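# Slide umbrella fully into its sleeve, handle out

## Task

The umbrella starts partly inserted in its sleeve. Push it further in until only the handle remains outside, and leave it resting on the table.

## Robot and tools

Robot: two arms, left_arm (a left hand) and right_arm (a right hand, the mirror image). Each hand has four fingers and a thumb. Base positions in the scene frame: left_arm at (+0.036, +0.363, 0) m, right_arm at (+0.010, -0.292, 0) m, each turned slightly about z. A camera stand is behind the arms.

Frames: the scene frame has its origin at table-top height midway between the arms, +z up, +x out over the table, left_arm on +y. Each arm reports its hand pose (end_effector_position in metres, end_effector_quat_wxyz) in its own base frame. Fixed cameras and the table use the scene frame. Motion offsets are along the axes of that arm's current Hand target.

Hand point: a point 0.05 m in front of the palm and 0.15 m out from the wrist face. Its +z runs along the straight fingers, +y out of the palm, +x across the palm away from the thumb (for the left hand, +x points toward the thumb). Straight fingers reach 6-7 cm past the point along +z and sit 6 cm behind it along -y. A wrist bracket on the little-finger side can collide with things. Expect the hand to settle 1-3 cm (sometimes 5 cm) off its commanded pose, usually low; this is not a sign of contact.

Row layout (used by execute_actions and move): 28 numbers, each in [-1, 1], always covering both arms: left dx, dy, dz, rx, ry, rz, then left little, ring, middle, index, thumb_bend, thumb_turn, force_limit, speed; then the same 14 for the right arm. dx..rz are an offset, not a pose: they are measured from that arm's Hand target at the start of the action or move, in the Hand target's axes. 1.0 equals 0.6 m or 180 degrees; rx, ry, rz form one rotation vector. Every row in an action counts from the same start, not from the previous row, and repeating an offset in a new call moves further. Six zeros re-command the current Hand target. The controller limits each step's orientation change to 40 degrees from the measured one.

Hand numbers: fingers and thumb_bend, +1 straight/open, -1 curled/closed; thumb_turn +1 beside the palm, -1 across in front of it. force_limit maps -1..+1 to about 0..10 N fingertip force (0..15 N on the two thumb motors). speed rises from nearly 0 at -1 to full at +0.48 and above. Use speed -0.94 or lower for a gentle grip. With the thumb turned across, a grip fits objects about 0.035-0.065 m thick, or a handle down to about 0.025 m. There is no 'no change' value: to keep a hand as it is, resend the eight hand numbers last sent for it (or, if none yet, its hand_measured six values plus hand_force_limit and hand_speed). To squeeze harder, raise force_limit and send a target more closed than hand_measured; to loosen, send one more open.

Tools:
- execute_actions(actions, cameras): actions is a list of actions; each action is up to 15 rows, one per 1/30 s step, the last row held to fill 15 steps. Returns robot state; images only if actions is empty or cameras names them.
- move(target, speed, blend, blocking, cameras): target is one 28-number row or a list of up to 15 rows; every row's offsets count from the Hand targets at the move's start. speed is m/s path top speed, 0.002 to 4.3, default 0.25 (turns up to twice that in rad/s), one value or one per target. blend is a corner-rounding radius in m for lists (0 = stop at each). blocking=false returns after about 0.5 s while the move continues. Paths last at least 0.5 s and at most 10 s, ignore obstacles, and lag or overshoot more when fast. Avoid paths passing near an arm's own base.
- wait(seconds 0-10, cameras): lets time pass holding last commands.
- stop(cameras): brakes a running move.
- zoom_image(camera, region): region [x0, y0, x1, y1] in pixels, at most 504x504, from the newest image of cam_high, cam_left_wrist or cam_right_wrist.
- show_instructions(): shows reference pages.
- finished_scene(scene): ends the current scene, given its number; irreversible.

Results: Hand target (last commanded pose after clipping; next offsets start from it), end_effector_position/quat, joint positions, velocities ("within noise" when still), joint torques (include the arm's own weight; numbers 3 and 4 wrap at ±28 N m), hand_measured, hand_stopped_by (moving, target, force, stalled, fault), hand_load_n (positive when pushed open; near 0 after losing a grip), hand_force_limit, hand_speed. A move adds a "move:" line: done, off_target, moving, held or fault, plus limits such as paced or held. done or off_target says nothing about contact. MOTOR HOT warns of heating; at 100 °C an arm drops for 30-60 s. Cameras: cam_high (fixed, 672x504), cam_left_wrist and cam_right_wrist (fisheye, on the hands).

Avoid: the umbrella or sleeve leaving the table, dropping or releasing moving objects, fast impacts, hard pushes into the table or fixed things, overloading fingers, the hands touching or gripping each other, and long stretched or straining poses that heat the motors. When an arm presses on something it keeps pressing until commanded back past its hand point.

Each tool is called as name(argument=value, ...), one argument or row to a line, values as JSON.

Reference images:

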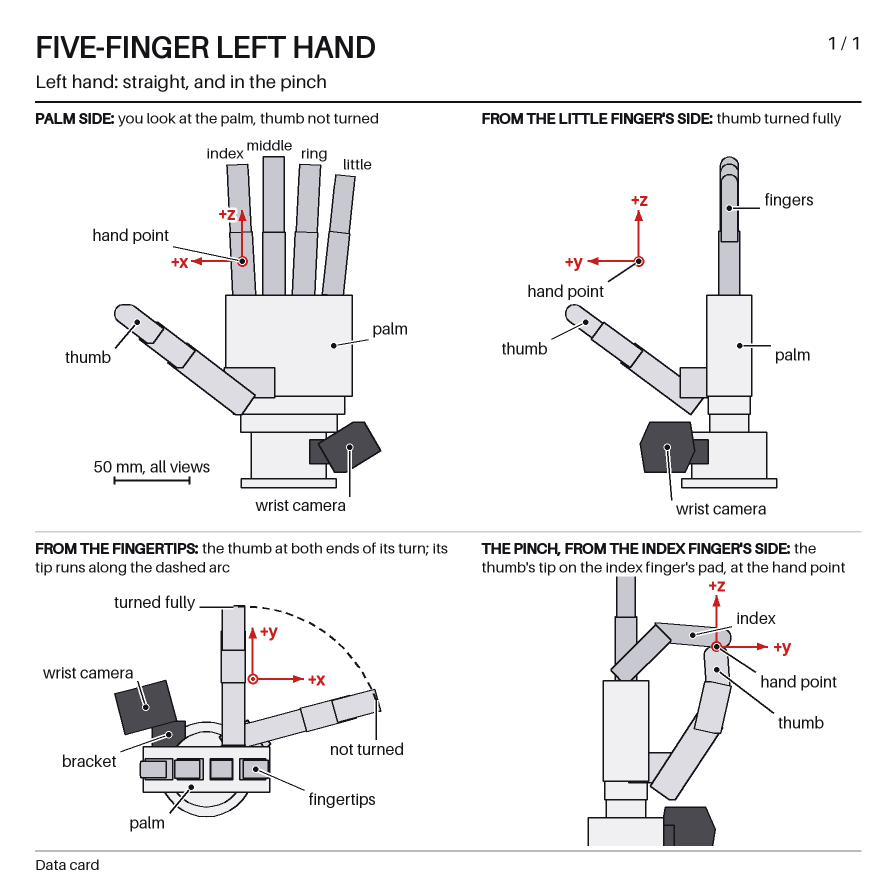

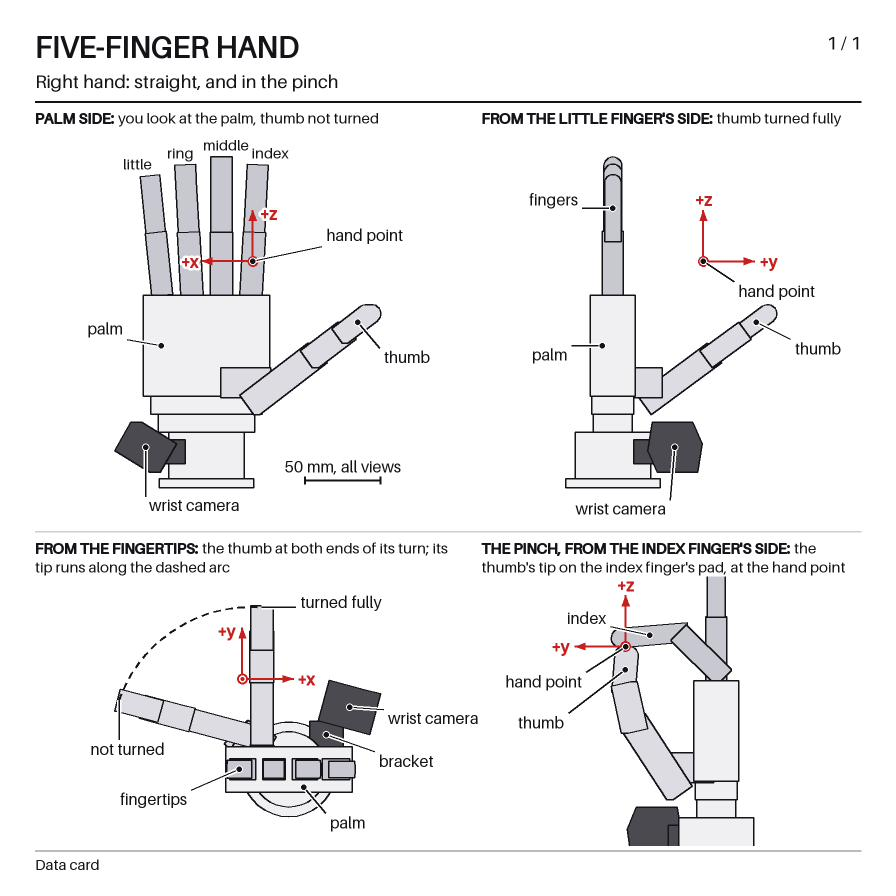

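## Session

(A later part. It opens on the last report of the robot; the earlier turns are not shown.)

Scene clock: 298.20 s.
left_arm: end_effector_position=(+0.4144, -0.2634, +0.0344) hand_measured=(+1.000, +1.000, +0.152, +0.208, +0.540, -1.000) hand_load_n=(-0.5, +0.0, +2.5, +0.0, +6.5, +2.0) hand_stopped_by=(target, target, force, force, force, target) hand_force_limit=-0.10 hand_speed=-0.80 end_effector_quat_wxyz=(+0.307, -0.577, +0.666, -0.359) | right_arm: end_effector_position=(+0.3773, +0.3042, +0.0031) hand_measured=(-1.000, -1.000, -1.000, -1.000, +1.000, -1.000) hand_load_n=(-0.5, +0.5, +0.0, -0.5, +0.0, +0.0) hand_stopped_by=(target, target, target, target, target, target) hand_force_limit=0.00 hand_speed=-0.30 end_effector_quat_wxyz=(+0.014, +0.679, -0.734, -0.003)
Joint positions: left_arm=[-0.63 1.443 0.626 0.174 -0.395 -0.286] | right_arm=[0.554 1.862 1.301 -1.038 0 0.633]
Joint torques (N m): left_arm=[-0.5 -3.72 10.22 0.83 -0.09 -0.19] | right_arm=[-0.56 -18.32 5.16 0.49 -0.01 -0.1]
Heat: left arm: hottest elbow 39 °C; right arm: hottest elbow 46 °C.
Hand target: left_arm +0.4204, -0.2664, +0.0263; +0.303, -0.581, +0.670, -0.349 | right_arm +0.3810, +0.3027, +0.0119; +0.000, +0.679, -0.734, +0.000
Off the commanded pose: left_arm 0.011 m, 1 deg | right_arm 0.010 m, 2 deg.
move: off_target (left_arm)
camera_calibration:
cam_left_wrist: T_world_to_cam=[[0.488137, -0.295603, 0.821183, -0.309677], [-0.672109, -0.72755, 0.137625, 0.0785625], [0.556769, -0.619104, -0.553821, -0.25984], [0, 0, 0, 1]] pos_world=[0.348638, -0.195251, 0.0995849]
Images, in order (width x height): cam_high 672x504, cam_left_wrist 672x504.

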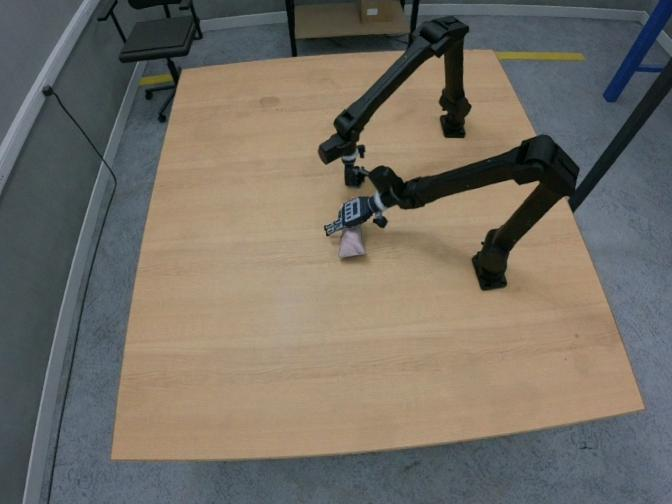

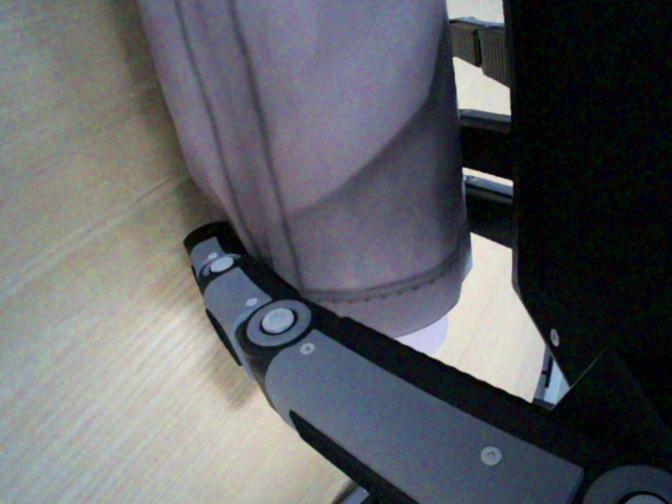

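move(
  target=[0,0,0,0,0,0,1,1,1,1,1,-1,-0.1,-0.5,0,0,0,0,0,0,-1,-1,-1,-1,1,-1,0,-0.3],
)

move(
  target=[0,-0.1677,-0.109,0,0,0,1,1,1,1,1,-1,-0.1,-0.5,0,0,0,0,0,0,-1,-1,-1,-1,1,-1,0,-0.3],
  speed=0.15,
  cameras=["cam_high","cam_left_wrist"],
)

zoom_image(
  camera="cam_left_wrist",
  region=[0, 100, 400, 500],
)

Scene clock: 307.53 s.
left_arm: end_effector_position=(+0.4152, -0.2649, +0.0324) hand_measured=(+1.000, +1.000, +1.000, +1.000, +0.998, -1.000) hand_load_n=(+0.0, -0.5, +0.0, +0.0, -1.5, +0.0) hand_stopped_by=(target, target, target, target, target, target) hand_force_limit=-0.10 hand_speed=-0.50 end_effector_quat_wxyz=(+0.305, -0.577, +0.669, -0.356) | right_arm: end_effector_position=(+0.3774, +0.3042, +0.0033) hand_measured=(-1.000, -1.000, -1.000, -1.000, +1.000, -1.000) hand_load_n=(+0.0, +0.0, +0.0, -0.5, +0.0, +0.0) hand_stopped_by=(target, target, target, target, target, target) hand_force_limit=0.00 hand_speed=-0.30 end_effector_quat_wxyz=(+0.014, +0.679, -0.734, -0.003)
Joint positions: left_arm=[-0.631 1.452 0.635 0.165 -0.393 -0.288] | right_arm=[0.554 1.862 1.301 -1.038 0 0.633]
Joint torques (N m): left_arm=[-0.38 -4.54 9.48 1.16 -0.18 -0.17] | right_arm=[-0.91 -18.37 5.14 0.68 -0.01 -0.08]
Heat: left arm: hottest elbow 38 °C; right arm: hottest elbow 44 °C.
Hand target: left_arm +0.4202, -0.2663, +0.0260; +0.303, -0.581, +0.670, -0.349 | right_arm +0.3810, +0.3027, +0.0121; +0.000, +0.679, -0.734, +0.000
Off the commanded pose: left_arm 0.008 m, 1 deg | right_arm 0.010 m, 2 deg.
move: done

Scene clock: 309.03 s.
left_arm: end_effector_position=(+0.4099, -0.2606, +0.1242) hand_measured=(+1.000, +1.000, +1.000, +1.000, +1.000, -1.000) hand_load_n=(+0.0, +0.0, +0.0, +0.0, +0.0, +0.0) hand_stopped_by=(target, target, target, target, target, target) hand_force_limit=-0.10 hand_speed=-0.50 end_effector_quat_wxyz=(+0.299, -0.580, +0.680, -0.334) | right_arm: end_effector_position=(+0.3774, +0.3042, +0.0033) hand_measured=(-1.000, -1.000, -1.000, -1.000, +1.000, -1.000) hand_load_n=(+0.0, +0.0, +0.0, -0.5, +0.0, +0.0) hand_stopped_by=(target, target, target, target, target, target) hand_force_limit=0.00 hand_speed=-0.30 end_effector_quat_wxyz=(+0.014, +0.679, -0.734, -0.003)
Joint positions: left_arm=[-0.629 1.258 0.783 -0.229 -0.391 -0.288] | right_arm=[0.554 1.862 1.301 -1.038 0 0.633]
Joint torques (N m): left_arm=[-0.15 -6.01 13.72 1.06 -0.13 -0.13] | right_arm=[-0.44 -18.26 5.35 0.62 -0.02 -0.05]
Heat: left arm: hottest elbow 39 °C; right arm: hottest elbow 44 °C.
Hand target: left_arm +0.4244, -0.2670, +0.1462; +0.303, -0.581, +0.670, -0.349 | right_arm +0.3810, +0.3027, +0.0121; +0.000, +0.679, -0.734, +0.000
Off the commanded pose: left_arm 0.027 m, 2 deg | right_arm 0.010 m, 2 deg.
move: off_target (left_arm)
camera_calibration:
cam_left_wrist: T_world_to_cam=[[0.528484, -0.322328, 0.785372, -0.399503], [-0.665806, -0.731323, 0.147882, 0.0604771], [0.526694, -0.601059, -0.6011, -0.182921], [0, 0, 0, 1]] pos_world=[0.347741, -0.194489, 0.194861]
Images, in order (width x height): cam_high 672x504, cam_left_wrist 672x504.

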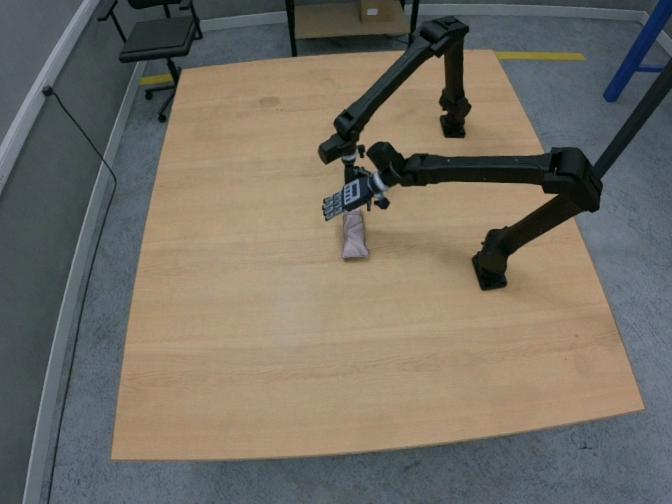

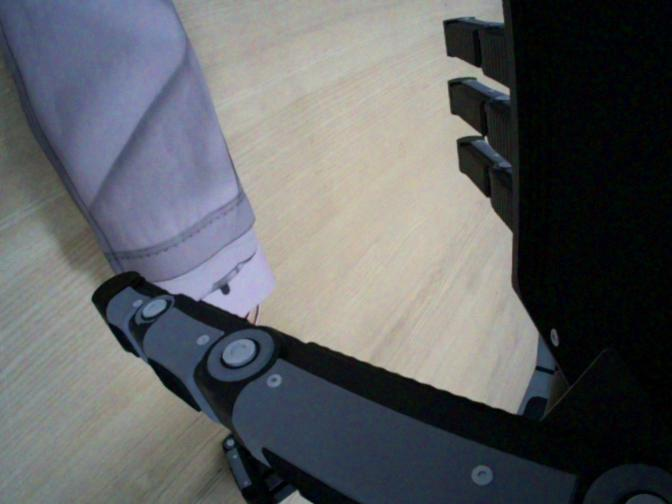

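Scaled by 1.260 from the camera's 672x504 image, which has a finer 960x720 frame.

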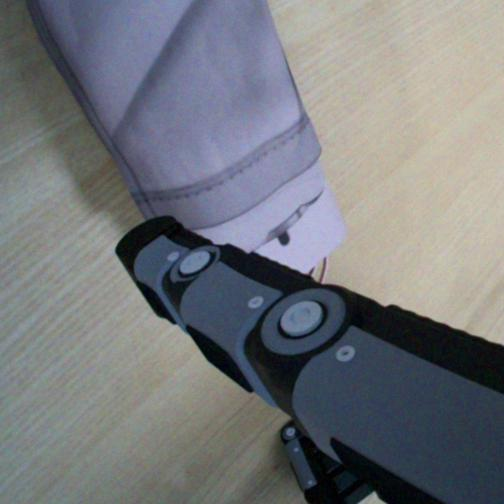

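move(
  target=[
    [-0.0173,0.174,0.1118,0,0,0,1,1,1,1,1,-1,-0.1,-0.8,0,0,0,0,0,0,-1,-1,-1,-1,1,-1,0,-0.3],
    [-0.0173,0.174,0.1118,0,0,0,1,1,-0.9,-0.9,-0.5,-1,-0.1,-0.8,0,0,0,0,0,0,-1,-1,-1,-1,1,-1,0,-0.3],
  ],
  speed=0.12,
  cameras=["cam_high","cam_left_wrist"],
)

Scene clock: 343.27 s.
left_arm: end_effector_position=(+0.4244, -0.2628, +0.0350) hand_measured=(+1.000, +1.000, +0.226, +0.172, +0.556, -1.000) hand_load_n=(+0.0, +0.0, +2.5, +3.5, +5.5, -0.5) hand_stopped_by=(target, target, force, force, force, target) hand_force_limit=-0.10 hand_speed=-0.80 end_effector_quat_wxyz=(+0.303, -0.581, +0.662, -0.363) | right_arm: end_effector_position=(+0.3774, +0.3042, +0.0033) hand_measured=(-1.000, -1.000, -1.000, -1.000, +1.000, -1.000) hand_load_n=(+0.0, +0.0, +0.0, -0.5, +0.0, +0.0) hand_stopped_by=(target, target, target, target, target, target) hand_force_limit=0.00 hand_speed=-0.30 end_effector_quat_wxyz=(+0.014, +0.679, -0.734, -0.003)
Joint positions: left_arm=[-0.609 1.46 0.642 0.182 -0.374 -0.287] | right_arm=[0.554 1.862 1.301 -1.038 0 0.633]
Joint torques (N m): left_arm=[-0.26 -5.48 7.12 1.35 -0.17 -0.01] | right_arm=[-0.67 -17.85 5.22 0.57 -0.02 -0.08]
Heat: left arm: hottest elbow 40 °C; right arm: hottest elbow 39 °C.
Hand target: left_arm +0.4211, -0.2560, +0.0221; +0.303, -0.581, +0.670, -0.349 | right_arm +0.3810, +0.3027, +0.0121; +0.000, +0.679, -0.734, +0.000
Off the commanded pose: left_arm 0.015 m, 2 deg | right_arm 0.010 m, 2 deg.
move: off_target (left_arm); target 2's new numbers were sent with left_arm's hand 0.012 m and 1 deg from that target
camera_calibration:
cam_left_wrist: T_world_to_cam=[[0.490327, -0.280155, 0.825284, -0.31192], [-0.668503, -0.728447, 0.149896, 0.0835178], [0.559181, -0.625203, -0.544461, -0.267643], [0, 0, 0, 1]] pos_world=[0.358435, -0.193879, 0.0991821]
Images, in order (width x height): cam_high 672x504, cam_left_wrist 672x504.

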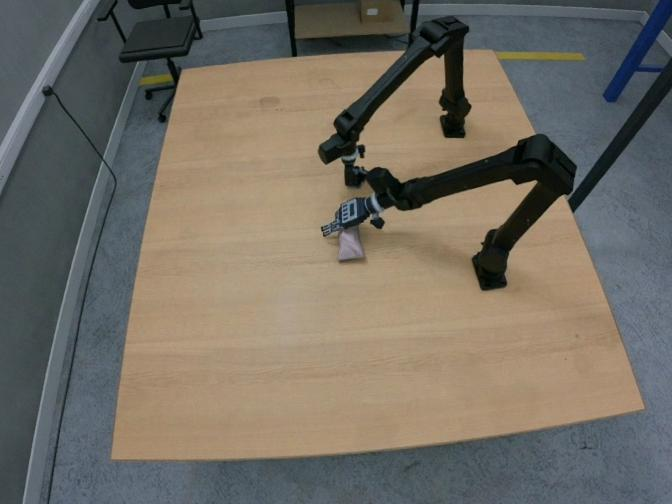

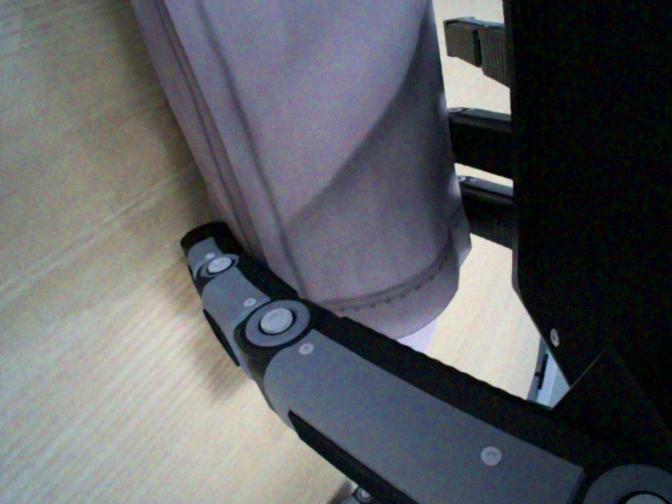

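zoom_image(
  camera="cam_high",
  region=[310, 140, 410, 270],
)

Scaled by 3.877 from the camera's 672x504 image, which has a finer 960x720 frame.

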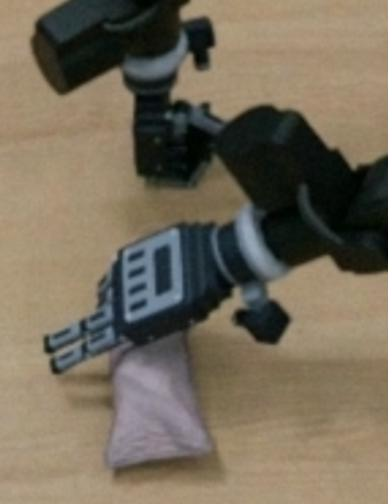

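move(
  target=[0,0,0,0,0,0,1,1,-0.9,-0.9,-0.5,-1,-0.1,-0.8,-0.19,-0.017,0,0,0,0,-1,-1,-1,-1,1,-1,0,-0.3],
  speed=0.07,
  cameras=["cam_high","cam_left_wrist"],
)

zoom_image(
  camera="cam_high",
  region=[310, 140, 410, 270],
)

Scene clock: 371.77 s.
left_arm: end_effector_position=(+0.4244, -0.2628, +0.0350) hand_measured=(+1.000, +1.000, +0.226, +0.172, +0.556, -1.000) hand_load_n=(+0.0, +0.0, +2.5, +3.5, +5.5, -0.5) hand_stopped_by=(target, target, force, force, force, target) hand_force_limit=-0.10 hand_speed=-0.80 end_effector_quat_wxyz=(+0.303, -0.581, +0.662, -0.363) | right_arm: end_effector_position=(+0.3897, +0.3983, +0.0052) hand_measured=(-1.000, -1.000, -1.000, -1.000, +1.000, -1.000) hand_load_n=(+0.0, +0.0, +0.0, +0.0, -0.5, +0.0) hand_stopped_by=(target, target, target, target, target, target) hand_force_limit=0.00 hand_speed=-0.30 end_effector_quat_wxyz=(+0.012, +0.678, -0.735, -0.001)
Joint positions: left_arm=[-0.609 1.46 0.642 0.182 -0.374 -0.287] | right_arm=[0.682 2.003 1.532 -1.125 0 0.764]
Joint torques (N m): left_arm=[-0.32 -5.54 7.12 1.35 -0.16 -0.01] | right_arm=[1.26 -16.91 10 -0.17 -0.09 0.08]
Heat: left arm: hottest elbow 39 °C; right arm: hottest elbow 38 °C.
Hand target: left_arm +0.4211, -0.2560, +0.0221; +0.303, -0.581, +0.670, -0.349 | right_arm +0.3998, +0.4157, +0.0121; +0.000, +0.679, -0.734, +0.000
Off the commanded pose: left_arm 0.015 m, 2 deg | right_arm 0.021 m, 1 deg.
move: off_target (left_arm, right_arm)
camera_calibration:
cam_left_wrist: T_world_to_cam=[[0.490327, -0.280155, 0.825284, -0.31192], [-0.668503, -0.728447, 0.149896, 0.0835178], [0.559181, -0.625203, -0.544461, -0.267643], [0, 0, 0, 1]] pos_world=[0.358435, -0.193879, 0.0991821]
Images, in order (width x height): cam_high 672x504, cam_left_wrist 672x504.

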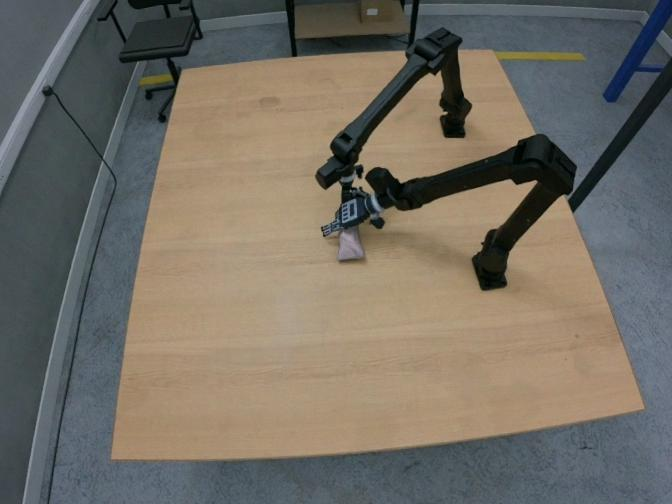

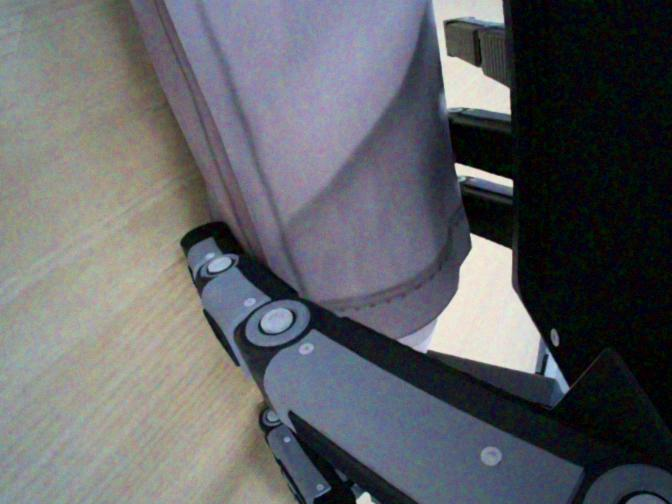

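Scaled by 3.877 from the camera's 672x504 image, which has a finer 960x720 frame.

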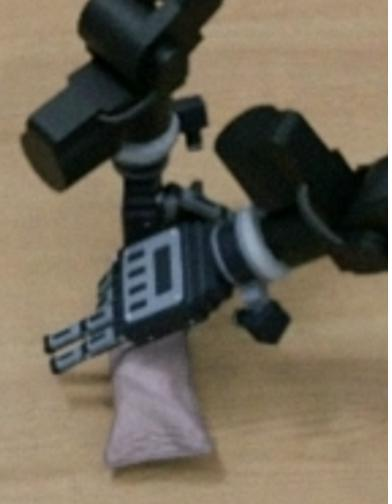

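move(
  target=[0,0,0,0,0,0,1,1,-0.9,-0.9,-0.5,-1,-0.1,-0.8,-0.045,0,0,0,0,0,-1,-1,-1,-1,1,-1,0,-0.3],
  speed=0.04,
  cameras=["cam_high","cam_left_wrist"],
)

zoom_image(
  camera="cam_left_wrist",
  region=[180, 200, 520, 504],
)

Scene clock: 378.00 s.
left_arm: end_effector_position=(+0.4248, -0.2622, +0.0350) hand_measured=(+1.000, +1.000, +0.226, +0.172, +0.556, -1.000) hand_load_n=(+0.0, +0.0, +0.0, +2.0, +3.5, -1.0) hand_stopped_by=(target, target, force, force, force, target) hand_force_limit=-0.10 hand_speed=-0.80 end_effector_quat_wxyz=(+0.304, -0.581, +0.662, -0.363) | right_arm: end_effector_position=(+0.3926, +0.4134, +0.0043) hand_measured=(-1.000, -1.000, -1.000, -1.000, +1.000, -1.000) hand_load_n=(+0.0, +0.0, +0.0, -0.5, +0.0, +0.0) hand_stopped_by=(target, target, target, target, target, target) hand_force_limit=0.00 hand_speed=-0.30 end_effector_quat_wxyz=(-0.022, -0.674, +0.738, -0.002)
Joint positions: left_arm=[-0.608 1.46 0.642 0.182 -0.375 -0.287] | right_arm=[0.7 2.043 1.596 -1.168 0.005 0.791]
Joint torques (N m): left_arm=[-0.38 -5.48 7.12 1.36 -0.13 -0.01] | right_arm=[1.79 -17.38 10.84 0.25 -0.26 0.09]
Heat: left arm: hottest elbow 39 °C; right arm: hottest elbow 38 °C.
Hand target: left_arm +0.4211, -0.2559, +0.0221; +0.303, -0.581, +0.670, -0.349 | right_arm +0.4019, +0.4425, +0.0120; +0.000, -0.679, +0.734, +0.000
Off the commanded pose: left_arm 0.015 m, 2 deg | right_arm 0.032 m, 3 deg.
move: off_target (left_arm, right_arm)
camera_calibration:
cam_left_wrist: T_world_to_cam=[[0.490554, -0.279604, 0.825335, -0.311858], [-0.66705, -0.729921, 0.149194, 0.0832815], [0.560714, -0.623728, -0.544576, -0.267694], [0, 0, 0, 1]] pos_world=[0.358636, -0.193376, 0.0991824]
Images, in order (width x height): cam_high 672x504, cam_left_wrist 672x504.

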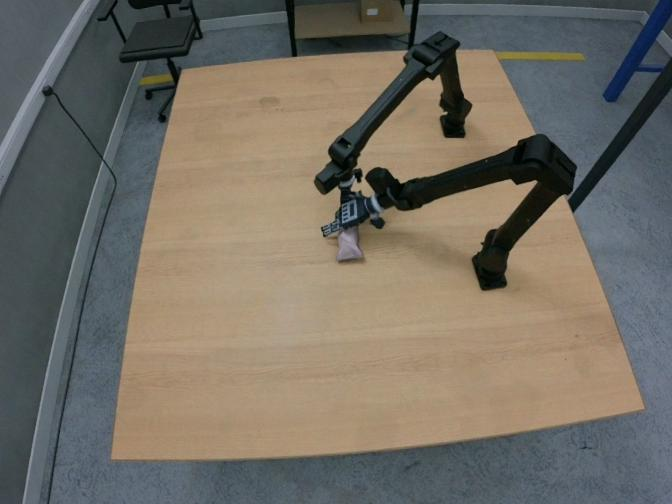

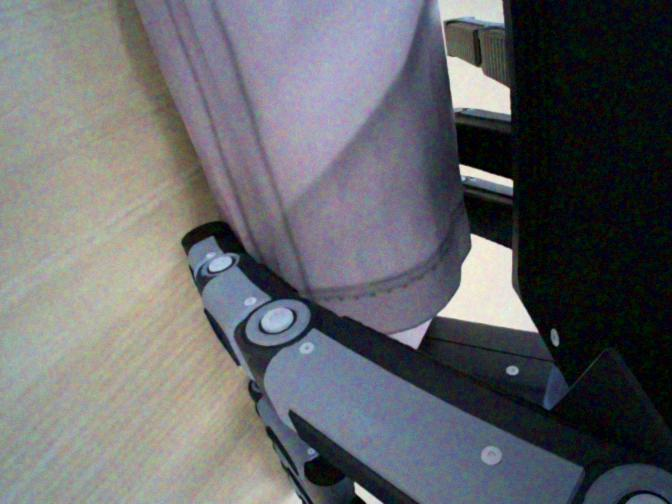

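Scaled by 1.482 from the camera's 672x504 image, which has a finer 960x720 frame.

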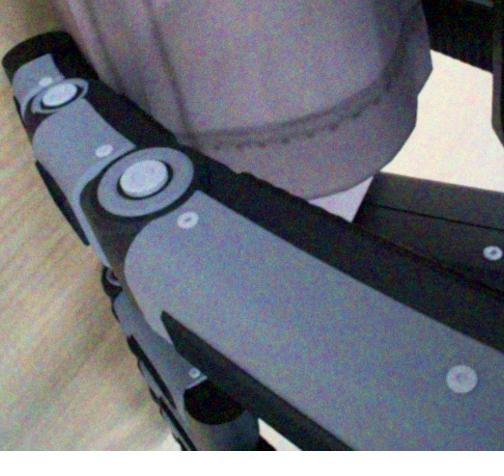

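move(
  target=[0,0,0,0,0,0,1,1,-0.9,-0.9,-0.5,-1,-0.1,-0.8,-0.014,0,0,0,0,0,-1,-1,-1,-1,1,-1,0,-0.3],
  speed=0.04,
  cameras=["cam_left_wrist"],
)

zoom_image(
  camera="cam_left_wrist",
  region=[180, 200, 520, 504],
)

Scene clock: 393.77 s.
left_arm: end_effector_position=(+0.4260, -0.2600, +0.0350) hand_measured=(+1.000, +1.000, +0.226, +0.172, +0.556, -1.000) hand_load_n=(+0.0, +0.0, +0.0, +1.5, +3.5, -1.0) hand_stopped_by=(target, target, force, force, force, target) hand_force_limit=-0.10 hand_speed=-0.80 end_effector_quat_wxyz=(+0.306, -0.582, +0.661, -0.362) | right_arm: end_effector_position=(+0.3946, +0.4173, +0.0045) hand_measured=(-1.000, -1.000, -1.000, -1.000, +1.000, -1.000) hand_load_n=(+0.5, +0.0, +0.0, +0.0, +0.0, +0.0) hand_stopped_by=(target, target, target, target, target, target) hand_force_limit=0.00 hand_speed=-0.30 end_effector_quat_wxyz=(-0.025, -0.673, +0.739, -0.002)
Joint positions: left_arm=[-0.604 1.46 0.642 0.182 -0.377 -0.285] | right_arm=[0.704 2.056 1.617 -1.182 0.006 0.798]
Joint torques (N m): left_arm=[-0.67 -5.54 7.1 1.35 -0.06 -0.03] | right_arm=[2.96 -17.14 11.04 0.53 -0.32 0.13]
Heat: left arm: hottest elbow 38 °C; right arm: hottest elbow 42 °C.
Hand target: left_arm +0.4210, -0.2560, +0.0221; +0.303, -0.581, +0.670, -0.349 | right_arm +0.4025, +0.4508, +0.0121; +0.000, -0.679, +0.734, +0.000
Off the commanded pose: left_arm 0.014 m, 2 deg | right_arm 0.035 m, 3 deg.
move: off_target (left_arm, right_arm)
camera_calibration:
cam_left_wrist: T_world_to_cam=[[0.491138, -0.279708, 0.824952, -0.312097], [-0.66404, -0.733153, 0.146756, 0.0836542], [0.563768, -0.619879, -0.545817, -0.267316], [0, 0, 0, 1]] pos_world=[0.359537, -0.191668, 0.0992832]
Images, in order (width x height): cam_left_wrist 672x504.

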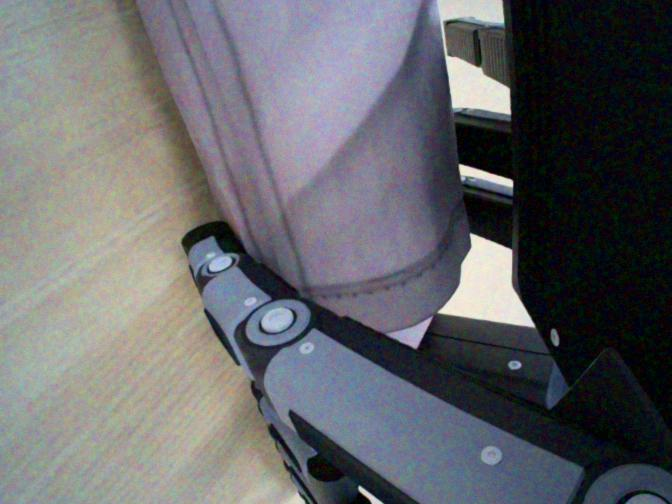

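Scaled by 1.482 from the camera's 672x504 image, which has a finer 960x720 frame.

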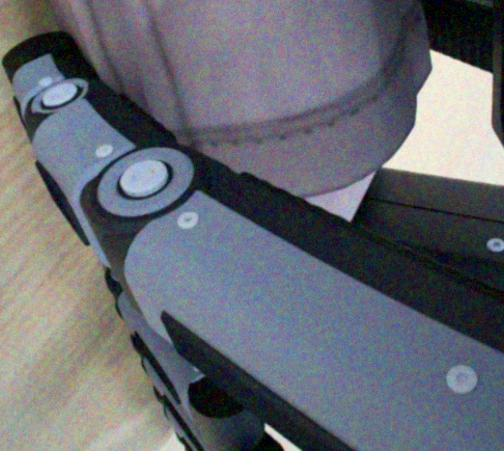

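move(
  target=[0,0,0,0,0,0,1,1,-0.9,-0.9,-0.5,-1,-0.1,-0.8,0.2,0,0,0,0,0,-1,-1,-1,-1,1,-1,0,-0.3],
  speed=0.15,
)

move(
  target=[0,0,0,0,0,0,1,1,1,1,1,-1,-0.1,-0.5,0,0,0,0,0,0,-1,-1,-1,-1,1,-1,0,-0.3],
)

move(
  target=[0,-0.1677,-0.109,0,0,0,1,1,1,1,1,-1,-0.1,-0.5,0,0,0,0,0,0,-1,-1,-1,-1,1,-1,0,-0.3],
  speed=0.15,
  cameras=["cam_high","cam_left_wrist"],
)

zoom_image(
  camera="cam_left_wrist",
  region=[0, 100, 400, 500],
)

Scene clock: 403.67 s.
left_arm: end_effector_position=(+0.4260, -0.2599, +0.0350) hand_measured=(+1.000, +1.000, +0.226, +0.172, +0.556, -1.000) hand_load_n=(+0.0, +0.0, +0.5, +1.5, +3.5, +0.0) hand_stopped_by=(target, target, force, force, force, target) hand_force_limit=-0.10 hand_speed=-0.80 end_effector_quat_wxyz=(+0.306, -0.582, +0.661, -0.362) | right_arm: end_effector_position=(+0.3900, +0.3328, +0.0031) hand_measured=(-1.000, -1.000, -1.000, -1.000, +1.000, -1.000) hand_load_n=(+0.0, +0.0, -0.5, -0.5, +0.0, +0.0) hand_stopped_by=(target, target, target, target, target, target) hand_force_limit=0.00 hand_speed=-0.30 end_effector_quat_wxyz=(+0.013, +0.679, -0.734, -0.002)
Joint positions: left_arm=[-0.604 1.46 0.642 0.182 -0.377 -0.285] | right_arm=[0.587 1.919 1.39 -1.069 0 0.666]
Joint torques (N m): left_arm=[-0.67 -5.48 7.1 1.35 -0.06 -0.04] | right_arm=[-0.79 -19.31 5.29 0.66 -0.01 -0.06]
Heat: left arm: hottest elbow 38 °C; right arm: hottest elbow 44 °C.
Hand target: left_arm +0.4210, -0.2560, +0.0221; +0.303, -0.581, +0.670, -0.349 | right_arm +0.3933, +0.3313, +0.0119; +0.000, +0.679, -0.734, +0.000
Off the commanded pose: left_arm 0.014 m, 2 deg | right_arm 0.010 m, 2 deg.
move: off_target (left_arm)

Scene clock: 404.57 s.
left_arm: end_effector_position=(+0.4256, -0.2600, +0.0346) hand_measured=(+1.000, +1.000, +1.000, +1.000, +1.000, -1.000) hand_load_n=(+0.0, +0.0, +0.0, +0.0, +0.0, +0.0) hand_stopped_by=(target, target, target, target, target, target) hand_force_limit=-0.10 hand_speed=-0.50 end_effector_quat_wxyz=(+0.305, -0.582, +0.662, -0.361) | right_arm: end_effector_position=(+0.3900, +0.3328, +0.0031) hand_measured=(-1.000, -1.000, -1.000, -1.000, +1.000, -1.000) hand_load_n=(+0.0, +0.0, +0.0, -0.5, +0.0, +0.0) hand_stopped_by=(target, target, target, target, target, target) hand_force_limit=0.00 hand_speed=-0.30 end_effector_quat_wxyz=(+0.013, +0.679, -0.734, -0.002)
Joint positions: left_arm=[-0.604 1.46 0.642 0.182 -0.375 -0.284] | right_arm=[0.587 1.919 1.39 -1.069 0 0.665]
Joint torques (N m): left_arm=[-0.67 -5.54 7.13 1.37 -0.13 -0.05] | right_arm=[-0.44 -18.55 5.31 0.59 -0.02 -0.04]
Heat: left arm: hottest elbow 38 °C; right arm: hottest elbow 44 °C.
Hand target: left_arm +0.4211, -0.2560, +0.0222; +0.303, -0.581, +0.670, -0.349 | right_arm +0.3933, +0.3312, +0.0119; +0.000, +0.679, -0.734, +0.000
Off the commanded pose: left_arm 0.014 m, 2 deg | right_arm 0.010 m, 2 deg.
move: off_target (left_arm)

Scene clock: 406.07 s.
left_arm: end_effector_position=(+0.4112, -0.2506, +0.1211) hand_measured=(+1.000, +1.000, +1.000, +1.000, +1.000, -1.000) hand_load_n=(+0.0, +0.0, +0.0, +0.0, +0.0, +0.0) hand_stopped_by=(target, target, target, target, target, target) hand_force_limit=-0.10 hand_speed=-0.50 end_effector_quat_wxyz=(+0.298, -0.585, +0.676, -0.336) | right_arm: end_effector_position=(+0.3900, +0.3328, +0.0031) hand_measured=(-1.000, -1.000, -1.000, -1.000, +1.000, -1.000) hand_load_n=(+0.0, +0.0, +0.0, -0.5, +0.0, +0.0) hand_stopped_by=(target, target, target, target, target, target) hand_force_limit=0.00 hand_speed=-0.30 end_effector_quat_wxyz=(+0.013, +0.679, -0.734, -0.002)
Joint positions: left_arm=[-0.604 1.247 0.763 -0.212 -0.373 -0.284] | right_arm=[0.587 1.919 1.39 -1.069 0 0.665]
Joint torques (N m): left_arm=[-0.32 -5.71 13.63 1.09 -0.12 -0.02] | right_arm=[-0.56 -19.02 5.41 0.53 -0.01 -0.07]
Heat: left arm: hottest elbow 38 °C; right arm: hottest elbow 43 °C.
Hand target: left_arm +0.4250, -0.2566, +0.1420; +0.303, -0.581, +0.670, -0.349 | right_arm +0.3933, +0.3312, +0.0119; +0.000, +0.679, -0.734, +0.000
Off the commanded pose: left_arm 0.026 m, 2 deg | right_arm 0.010 m, 2 deg.
move: off_target (left_arm)
camera_calibration:
cam_left_wrist: T_world_to_cam=[[0.531713, -0.309223, 0.788456, -0.392901], [-0.659112, -0.735696, 0.155956, 0.0642704], [0.531838, -0.602605, -0.594992, -0.182697], [0, 0, 0, 1]] pos_world=[0.348438, -0.184305, 0.191058]
Images, in order (width x height): cam_high 672x504, cam_left_wrist 672x504.

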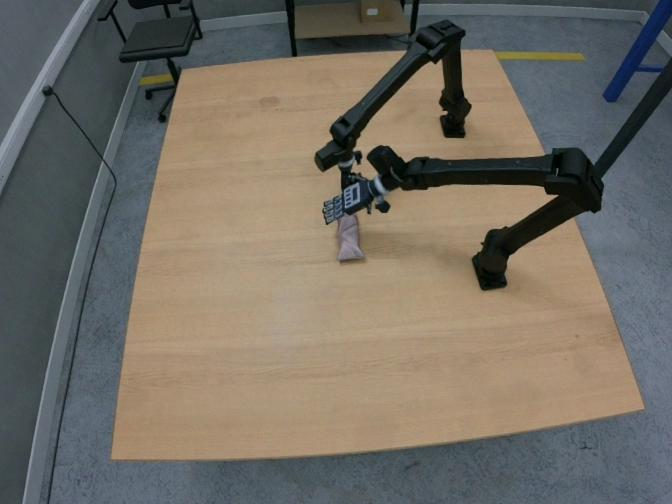

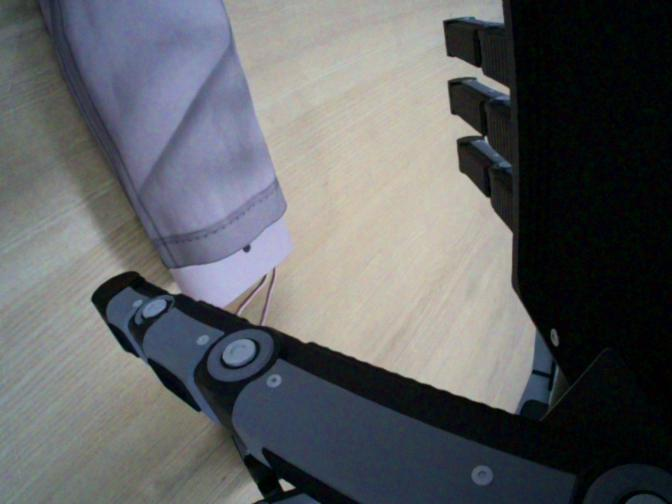

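Scaled by 1.260 from the camera's 672x504 image, which has a finer 960x720 frame.

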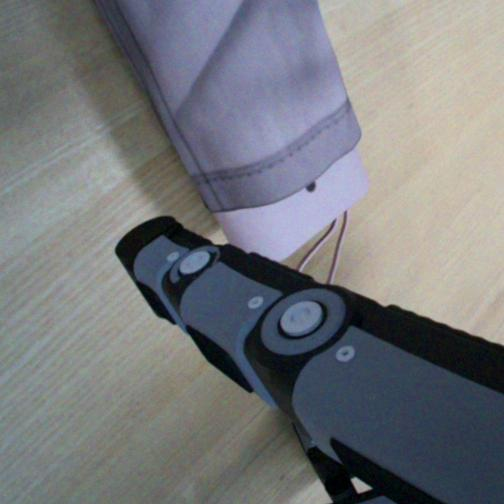

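zoom_image(
  camera="cam_left_wrist",
  region=[130, 170, 320, 330],
)

Scaled by 2.653 from the camera's 672x504 image, which has a finer 960x720 frame.

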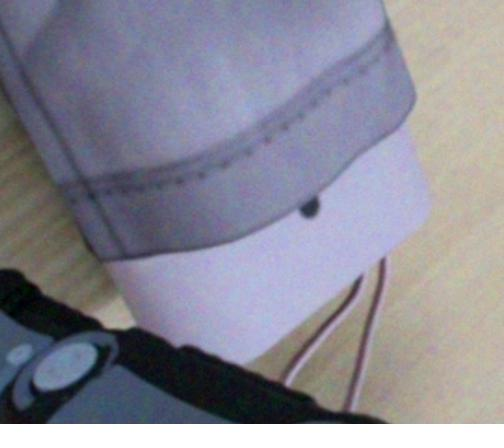

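move(
  target=[
    [0,0,0,0,0,0,1,1,1,1,1,-1,-0.1,-0.5,0.17,0,-0.1,0,0,0,-1,-1,-1,-1,1,-1,0,-0.3],
    [0.11,-0.03,-0.02,0,0,0,1,1,1,1,1,-1,-0.1,-0.5,0.22,0,-0.15,0,0,0,-1,-1,-1,-1,1,-1,0,-0.3],
  ],
  speed=0.25,
  blend=0.02,
  cameras=["cam_high","cam_left_wrist"],
)

zoom_image(
  camera="cam_left_wrist",
  region=[100, 100, 350, 350],
)

Scene clock: 434.93 s.
left_arm: end_effector_position=(+0.4031, -0.3114, +0.1484) hand_measured=(+1.000, +1.000, +1.000, +1.000, +1.000, -1.000) hand_load_n=(+0.0, +0.0, +0.0, +0.0, +0.0, +0.0) hand_stopped_by=(target, target, target, target, target, target) hand_force_limit=-0.10 hand_speed=-0.50 end_effector_quat_wxyz=(+0.303, -0.576, +0.680, -0.338) | right_arm: end_effector_position=(+0.3829, +0.2039, +0.0906) hand_measured=(-1.000, -1.000, -1.000, -1.000, +1.000, -1.000) hand_load_n=(+0.0, +0.0, +0.5, +0.0, +0.0, +0.0) hand_stopped_by=(target, target, target, target, target, target) hand_force_limit=0.00 hand_speed=-0.30 end_effector_quat_wxyz=(+0.007, +0.680, -0.733, -0.002)
Joint positions: left_arm=[-0.746 1.299 0.888 -0.314 -0.481 -0.361] | right_arm=[0.367 1.657 1.271 -1.2 0.002 0.442]
Joint torques (N m): left_arm=[-0.62 -5.3 14.23 0.98 -0.4 -0.26] | right_arm=[-1.14 -15.74 6.49 -0.18 -0.11 -0.1]
Heat: left arm: hottest elbow 43 °C; right arm: hottest elbow 39 °C.
Hand target: left_arm +0.4162, -0.3220, +0.1636; +0.303, -0.581, +0.670, -0.349 | right_arm +0.3831, +0.1996, +0.1018; +0.000, +0.679, -0.734, +0.000
Off the commanded pose: left_arm 0.023 m, 2 deg | right_arm 0.012 m, 1 deg.
move: off_target (left_arm, right_arm)
camera_calibration:
cam_left_wrist: T_world_to_cam=[[0.516395, -0.325237, 0.792185, -0.428274], [-0.671806, -0.727524, 0.139234, 0.0200461], [0.531049, -0.604094, -0.594186, -0.199118], [0, 0, 0, 1]] pos_world=[0.340367, -0.244993, 0.218168]
Images, in order (width x height): cam_high 672x504, cam_left_wrist 672x504.

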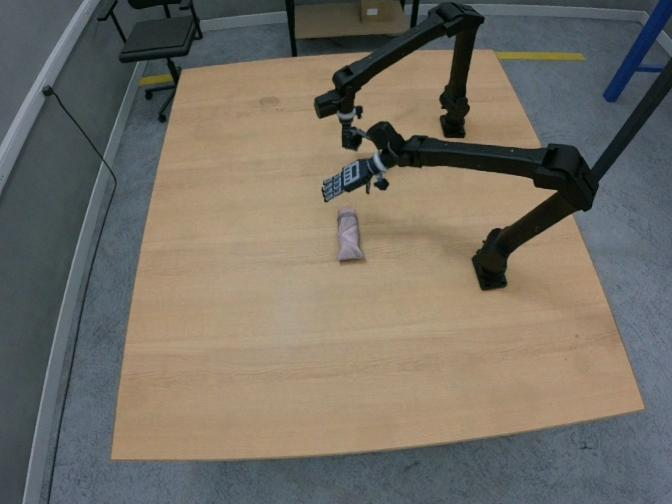

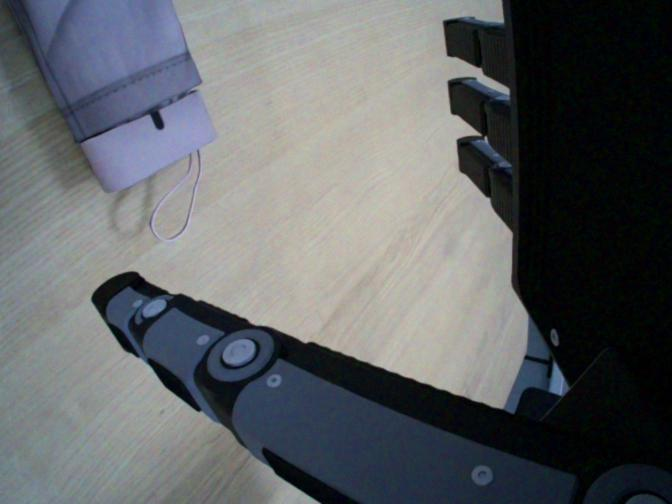

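Scaled by 2.016 from the camera's 672x504 image, which has a finer 960x720 frame.

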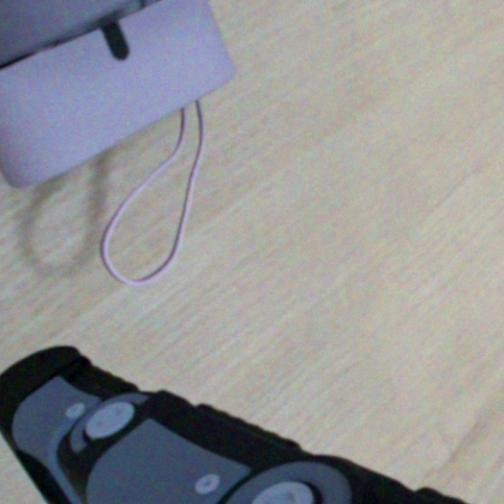

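zoom_image(
  camera="cam_left_wrist",
  region=[40, 30, 260, 250],
)

Scaled by 2.291 from the camera's 672x504 image, which has a finer 960x720 frame.

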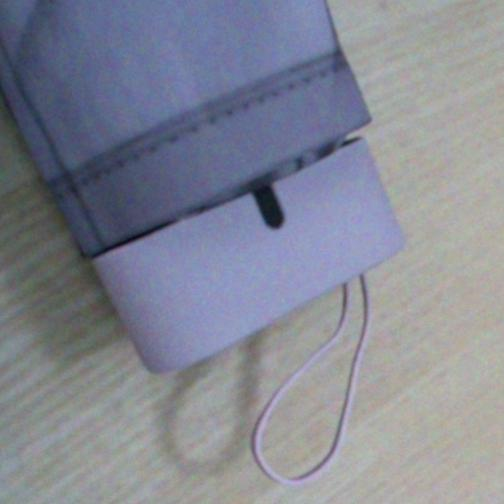

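move(
  target=[
    [-0.1367,0.074,0.0688,0,0,0,1,1,1,1,1,-1,-0.1,-0.8,0,0,0,0,0,0,-1,-1,-1,-1,1,-1,0,-0.3],
    [-0.1367,0.1853,0.1469,0,0,0,1,1,1,1,1,-1,-0.1,-0.8,-0.183,-0.0133,0,0,0,0,-1,-1,-1,-1,1,-1,0,-0.3],
    [-0.1367,0.1853,0.1469,0,0,0,1,1,-0.9,-0.9,-0.5,-1,-0.1,-0.8,-0.183,-0.0133,0.15,0,0,0,-1,-1,-1,-1,1,-1,0,-0.3],
  ],
  speed=0.15,
  blend=[0.02,0,0],
  cameras=["cam_high","cam_left_wrist"],
)

zoom_image(
  camera="cam_high",
  region=[310, 140, 410, 270],
)

Scene clock: 490.27 s.
left_arm: end_effector_position=(+0.4396, -0.2488, +0.0353) hand_measured=(+1.000, +1.000, +0.208, +0.154, +0.568, -1.000) hand_load_n=(+0.0, +0.0, +2.5, +4.0, +5.0, -1.0) hand_stopped_by=(target, target, force, force, force, target) hand_force_limit=-0.10 hand_speed=-0.80 end_effector_quat_wxyz=(+0.304, -0.580, +0.662, -0.363) | right_arm: end_effector_position=(+0.3988, +0.3044, +0.0162) hand_measured=(-1.000, -1.000, -1.000, -1.000, +1.000, -1.000) hand_load_n=(+0.0, +0.0, +0.5, +0.0, -0.5, +0.0) hand_stopped_by=(target, target, target, target, target, target) hand_force_limit=0.00 hand_speed=-0.30 end_effector_quat_wxyz=(+0.002, +0.680, -0.733, -0.001)
Joint positions: left_arm=[-0.555 1.472 0.654 0.195 -0.331 -0.252] | right_arm=[0.533 1.871 1.356 -1.06 -0.002 0.609]
Joint torques (N m): left_arm=[-0.26 -5.66 7.13 1.37 -0.14 -0.01] | right_arm=[0.32 -15.79 6.02 0.62 -0.01 0.05]
Heat: left arm: hottest elbow 46 °C; right arm: hottest elbow 39 °C.
Hand target: left_arm +0.4362, -0.2418, +0.0221; +0.303, -0.581, +0.670, -0.349 | right_arm +0.3997, +0.3086, +0.0120; +0.000, +0.679, -0.734, +0.000
Off the commanded pose: left_arm 0.015 m, 2 deg | right_arm 0.006 m, 0 deg.
move: off_target (left_arm); target 3's new numbers were sent with left_arm's hand 0.013 m and 1 deg from that target
camera_calibration:
cam_left_wrist: T_world_to_cam=[[0.489593, -0.281257, 0.825344, -0.315629], [-0.668729, -0.728542, 0.14842, 0.104049], [0.559554, -0.624597, -0.544774, -0.267225], [0, 0, 0, 1]] pos_world=[0.373637, -0.179876, 0.0994828]
Images, in order (width x height): cam_high 672x504, cam_left_wrist 672x504.

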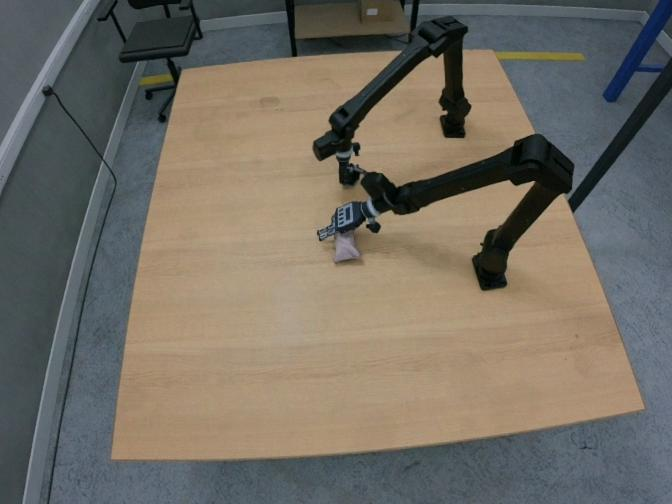

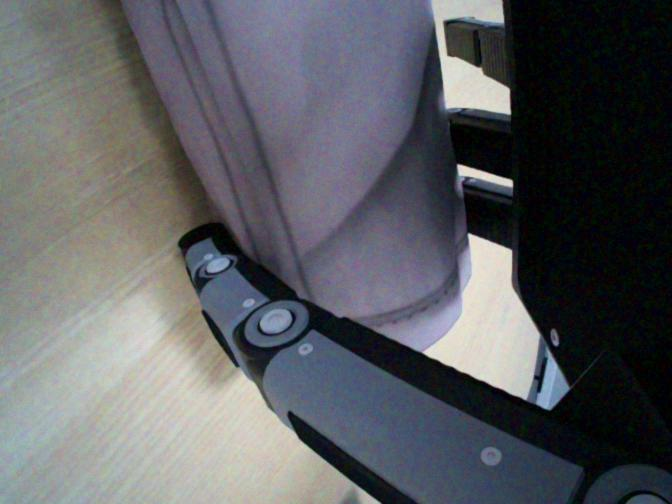

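Scaled by 3.877 from the camera's 672x504 image, which has a finer 960x720 frame.

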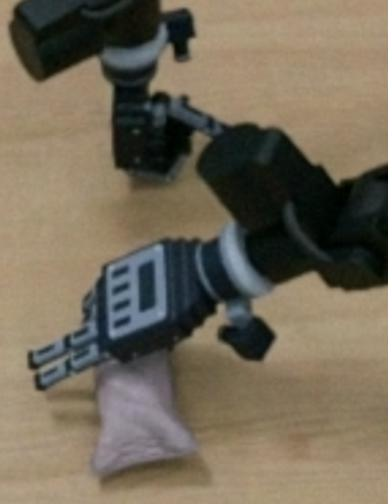

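move(
  target=[0,0,0,0,0,0,1,1,-0.9,-0.9,-0.5,-1,-0.1,-0.8,-0.245,-0.01,0,0,0,0,-1,-1,-1,-1,1,-1,0,-0.3],
  speed=0.05,
  cameras=["cam_high","cam_left_wrist"],
)

zoom_image(
  camera="cam_left_wrist",
  region=[180, 200, 520, 504],
)

Scene clock: 505.13 s.
left_arm: end_effector_position=(+0.4399, -0.2483, +0.0353) hand_measured=(+1.000, +1.000, +0.208, +0.154, +0.568, -1.000) hand_load_n=(+0.0, -0.5, +0.0, +3.0, +3.5, -1.5) hand_stopped_by=(target, target, force, force, force, target) hand_force_limit=-0.10 hand_speed=-0.80 end_effector_quat_wxyz=(+0.304, -0.581, +0.662, -0.363) | right_arm: end_effector_position=(+0.4094, +0.4255, +0.0046) hand_measured=(-1.000, -1.000, -1.000, -1.000, +1.000, -1.000) hand_load_n=(+0.0, +0.5, +0.0, +0.0, +0.0, +0.0) hand_stopped_by=(target, target, target, target, target, target) hand_force_limit=0.00 hand_speed=-0.30 end_effector_quat_wxyz=(-0.021, -0.674, +0.739, -0.001)
Joint positions: left_arm=[-0.554 1.472 0.654 0.195 -0.331 -0.252] | right_arm=[0.697 2.091 1.679 -1.2 0.004 0.789]
Joint torques (N m): left_arm=[-0.32 -5.71 7.13 1.37 -0.14 -0.01] | right_arm=[1.79 -18.02 10.74 0.2 -0.25 0.13]
Heat: left arm: hottest elbow 43 °C; right arm: hottest elbow 39 °C.
Hand target: left_arm +0.4363, -0.2418, +0.0221; +0.303, -0.581, +0.670, -0.349 | right_arm +0.4169, +0.4546, +0.0121; +0.000, -0.679, +0.734, +0.000
Off the commanded pose: left_arm 0.015 m, 2 deg | right_arm 0.031 m, 3 deg.
move: off_target (left_arm, right_arm)
camera_calibration:
cam_left_wrist: T_world_to_cam=[[0.489896, -0.280733, 0.825343, -0.315633], [-0.667892, -0.729321, 0.148366, 0.104028], [0.560289, -0.623924, -0.54479, -0.267238], [0, 0, 0, 1]] pos_world=[0.373837, -0.179475, 0.0994828]
Images, in order (width x height): cam_high 672x504, cam_left_wrist 672x504.

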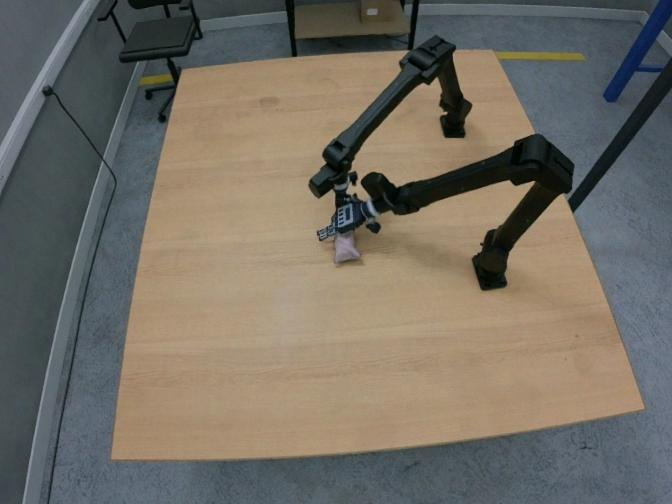

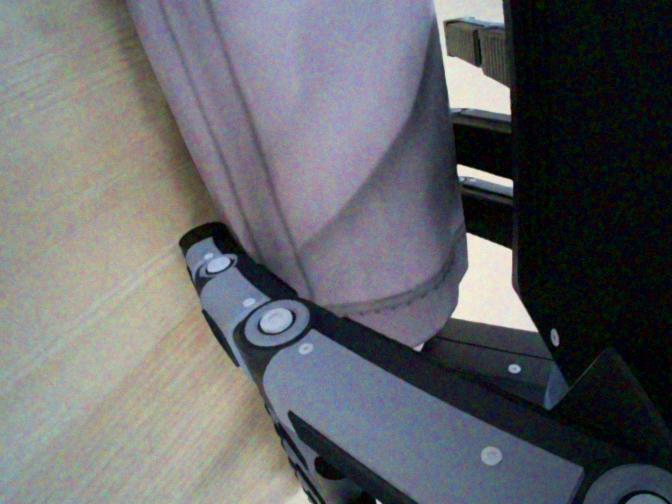

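Scaled by 1.482 from the camera's 672x504 image, which has a finer 960x720 frame.

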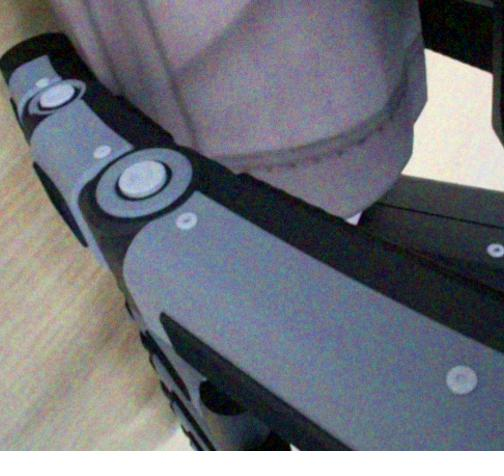

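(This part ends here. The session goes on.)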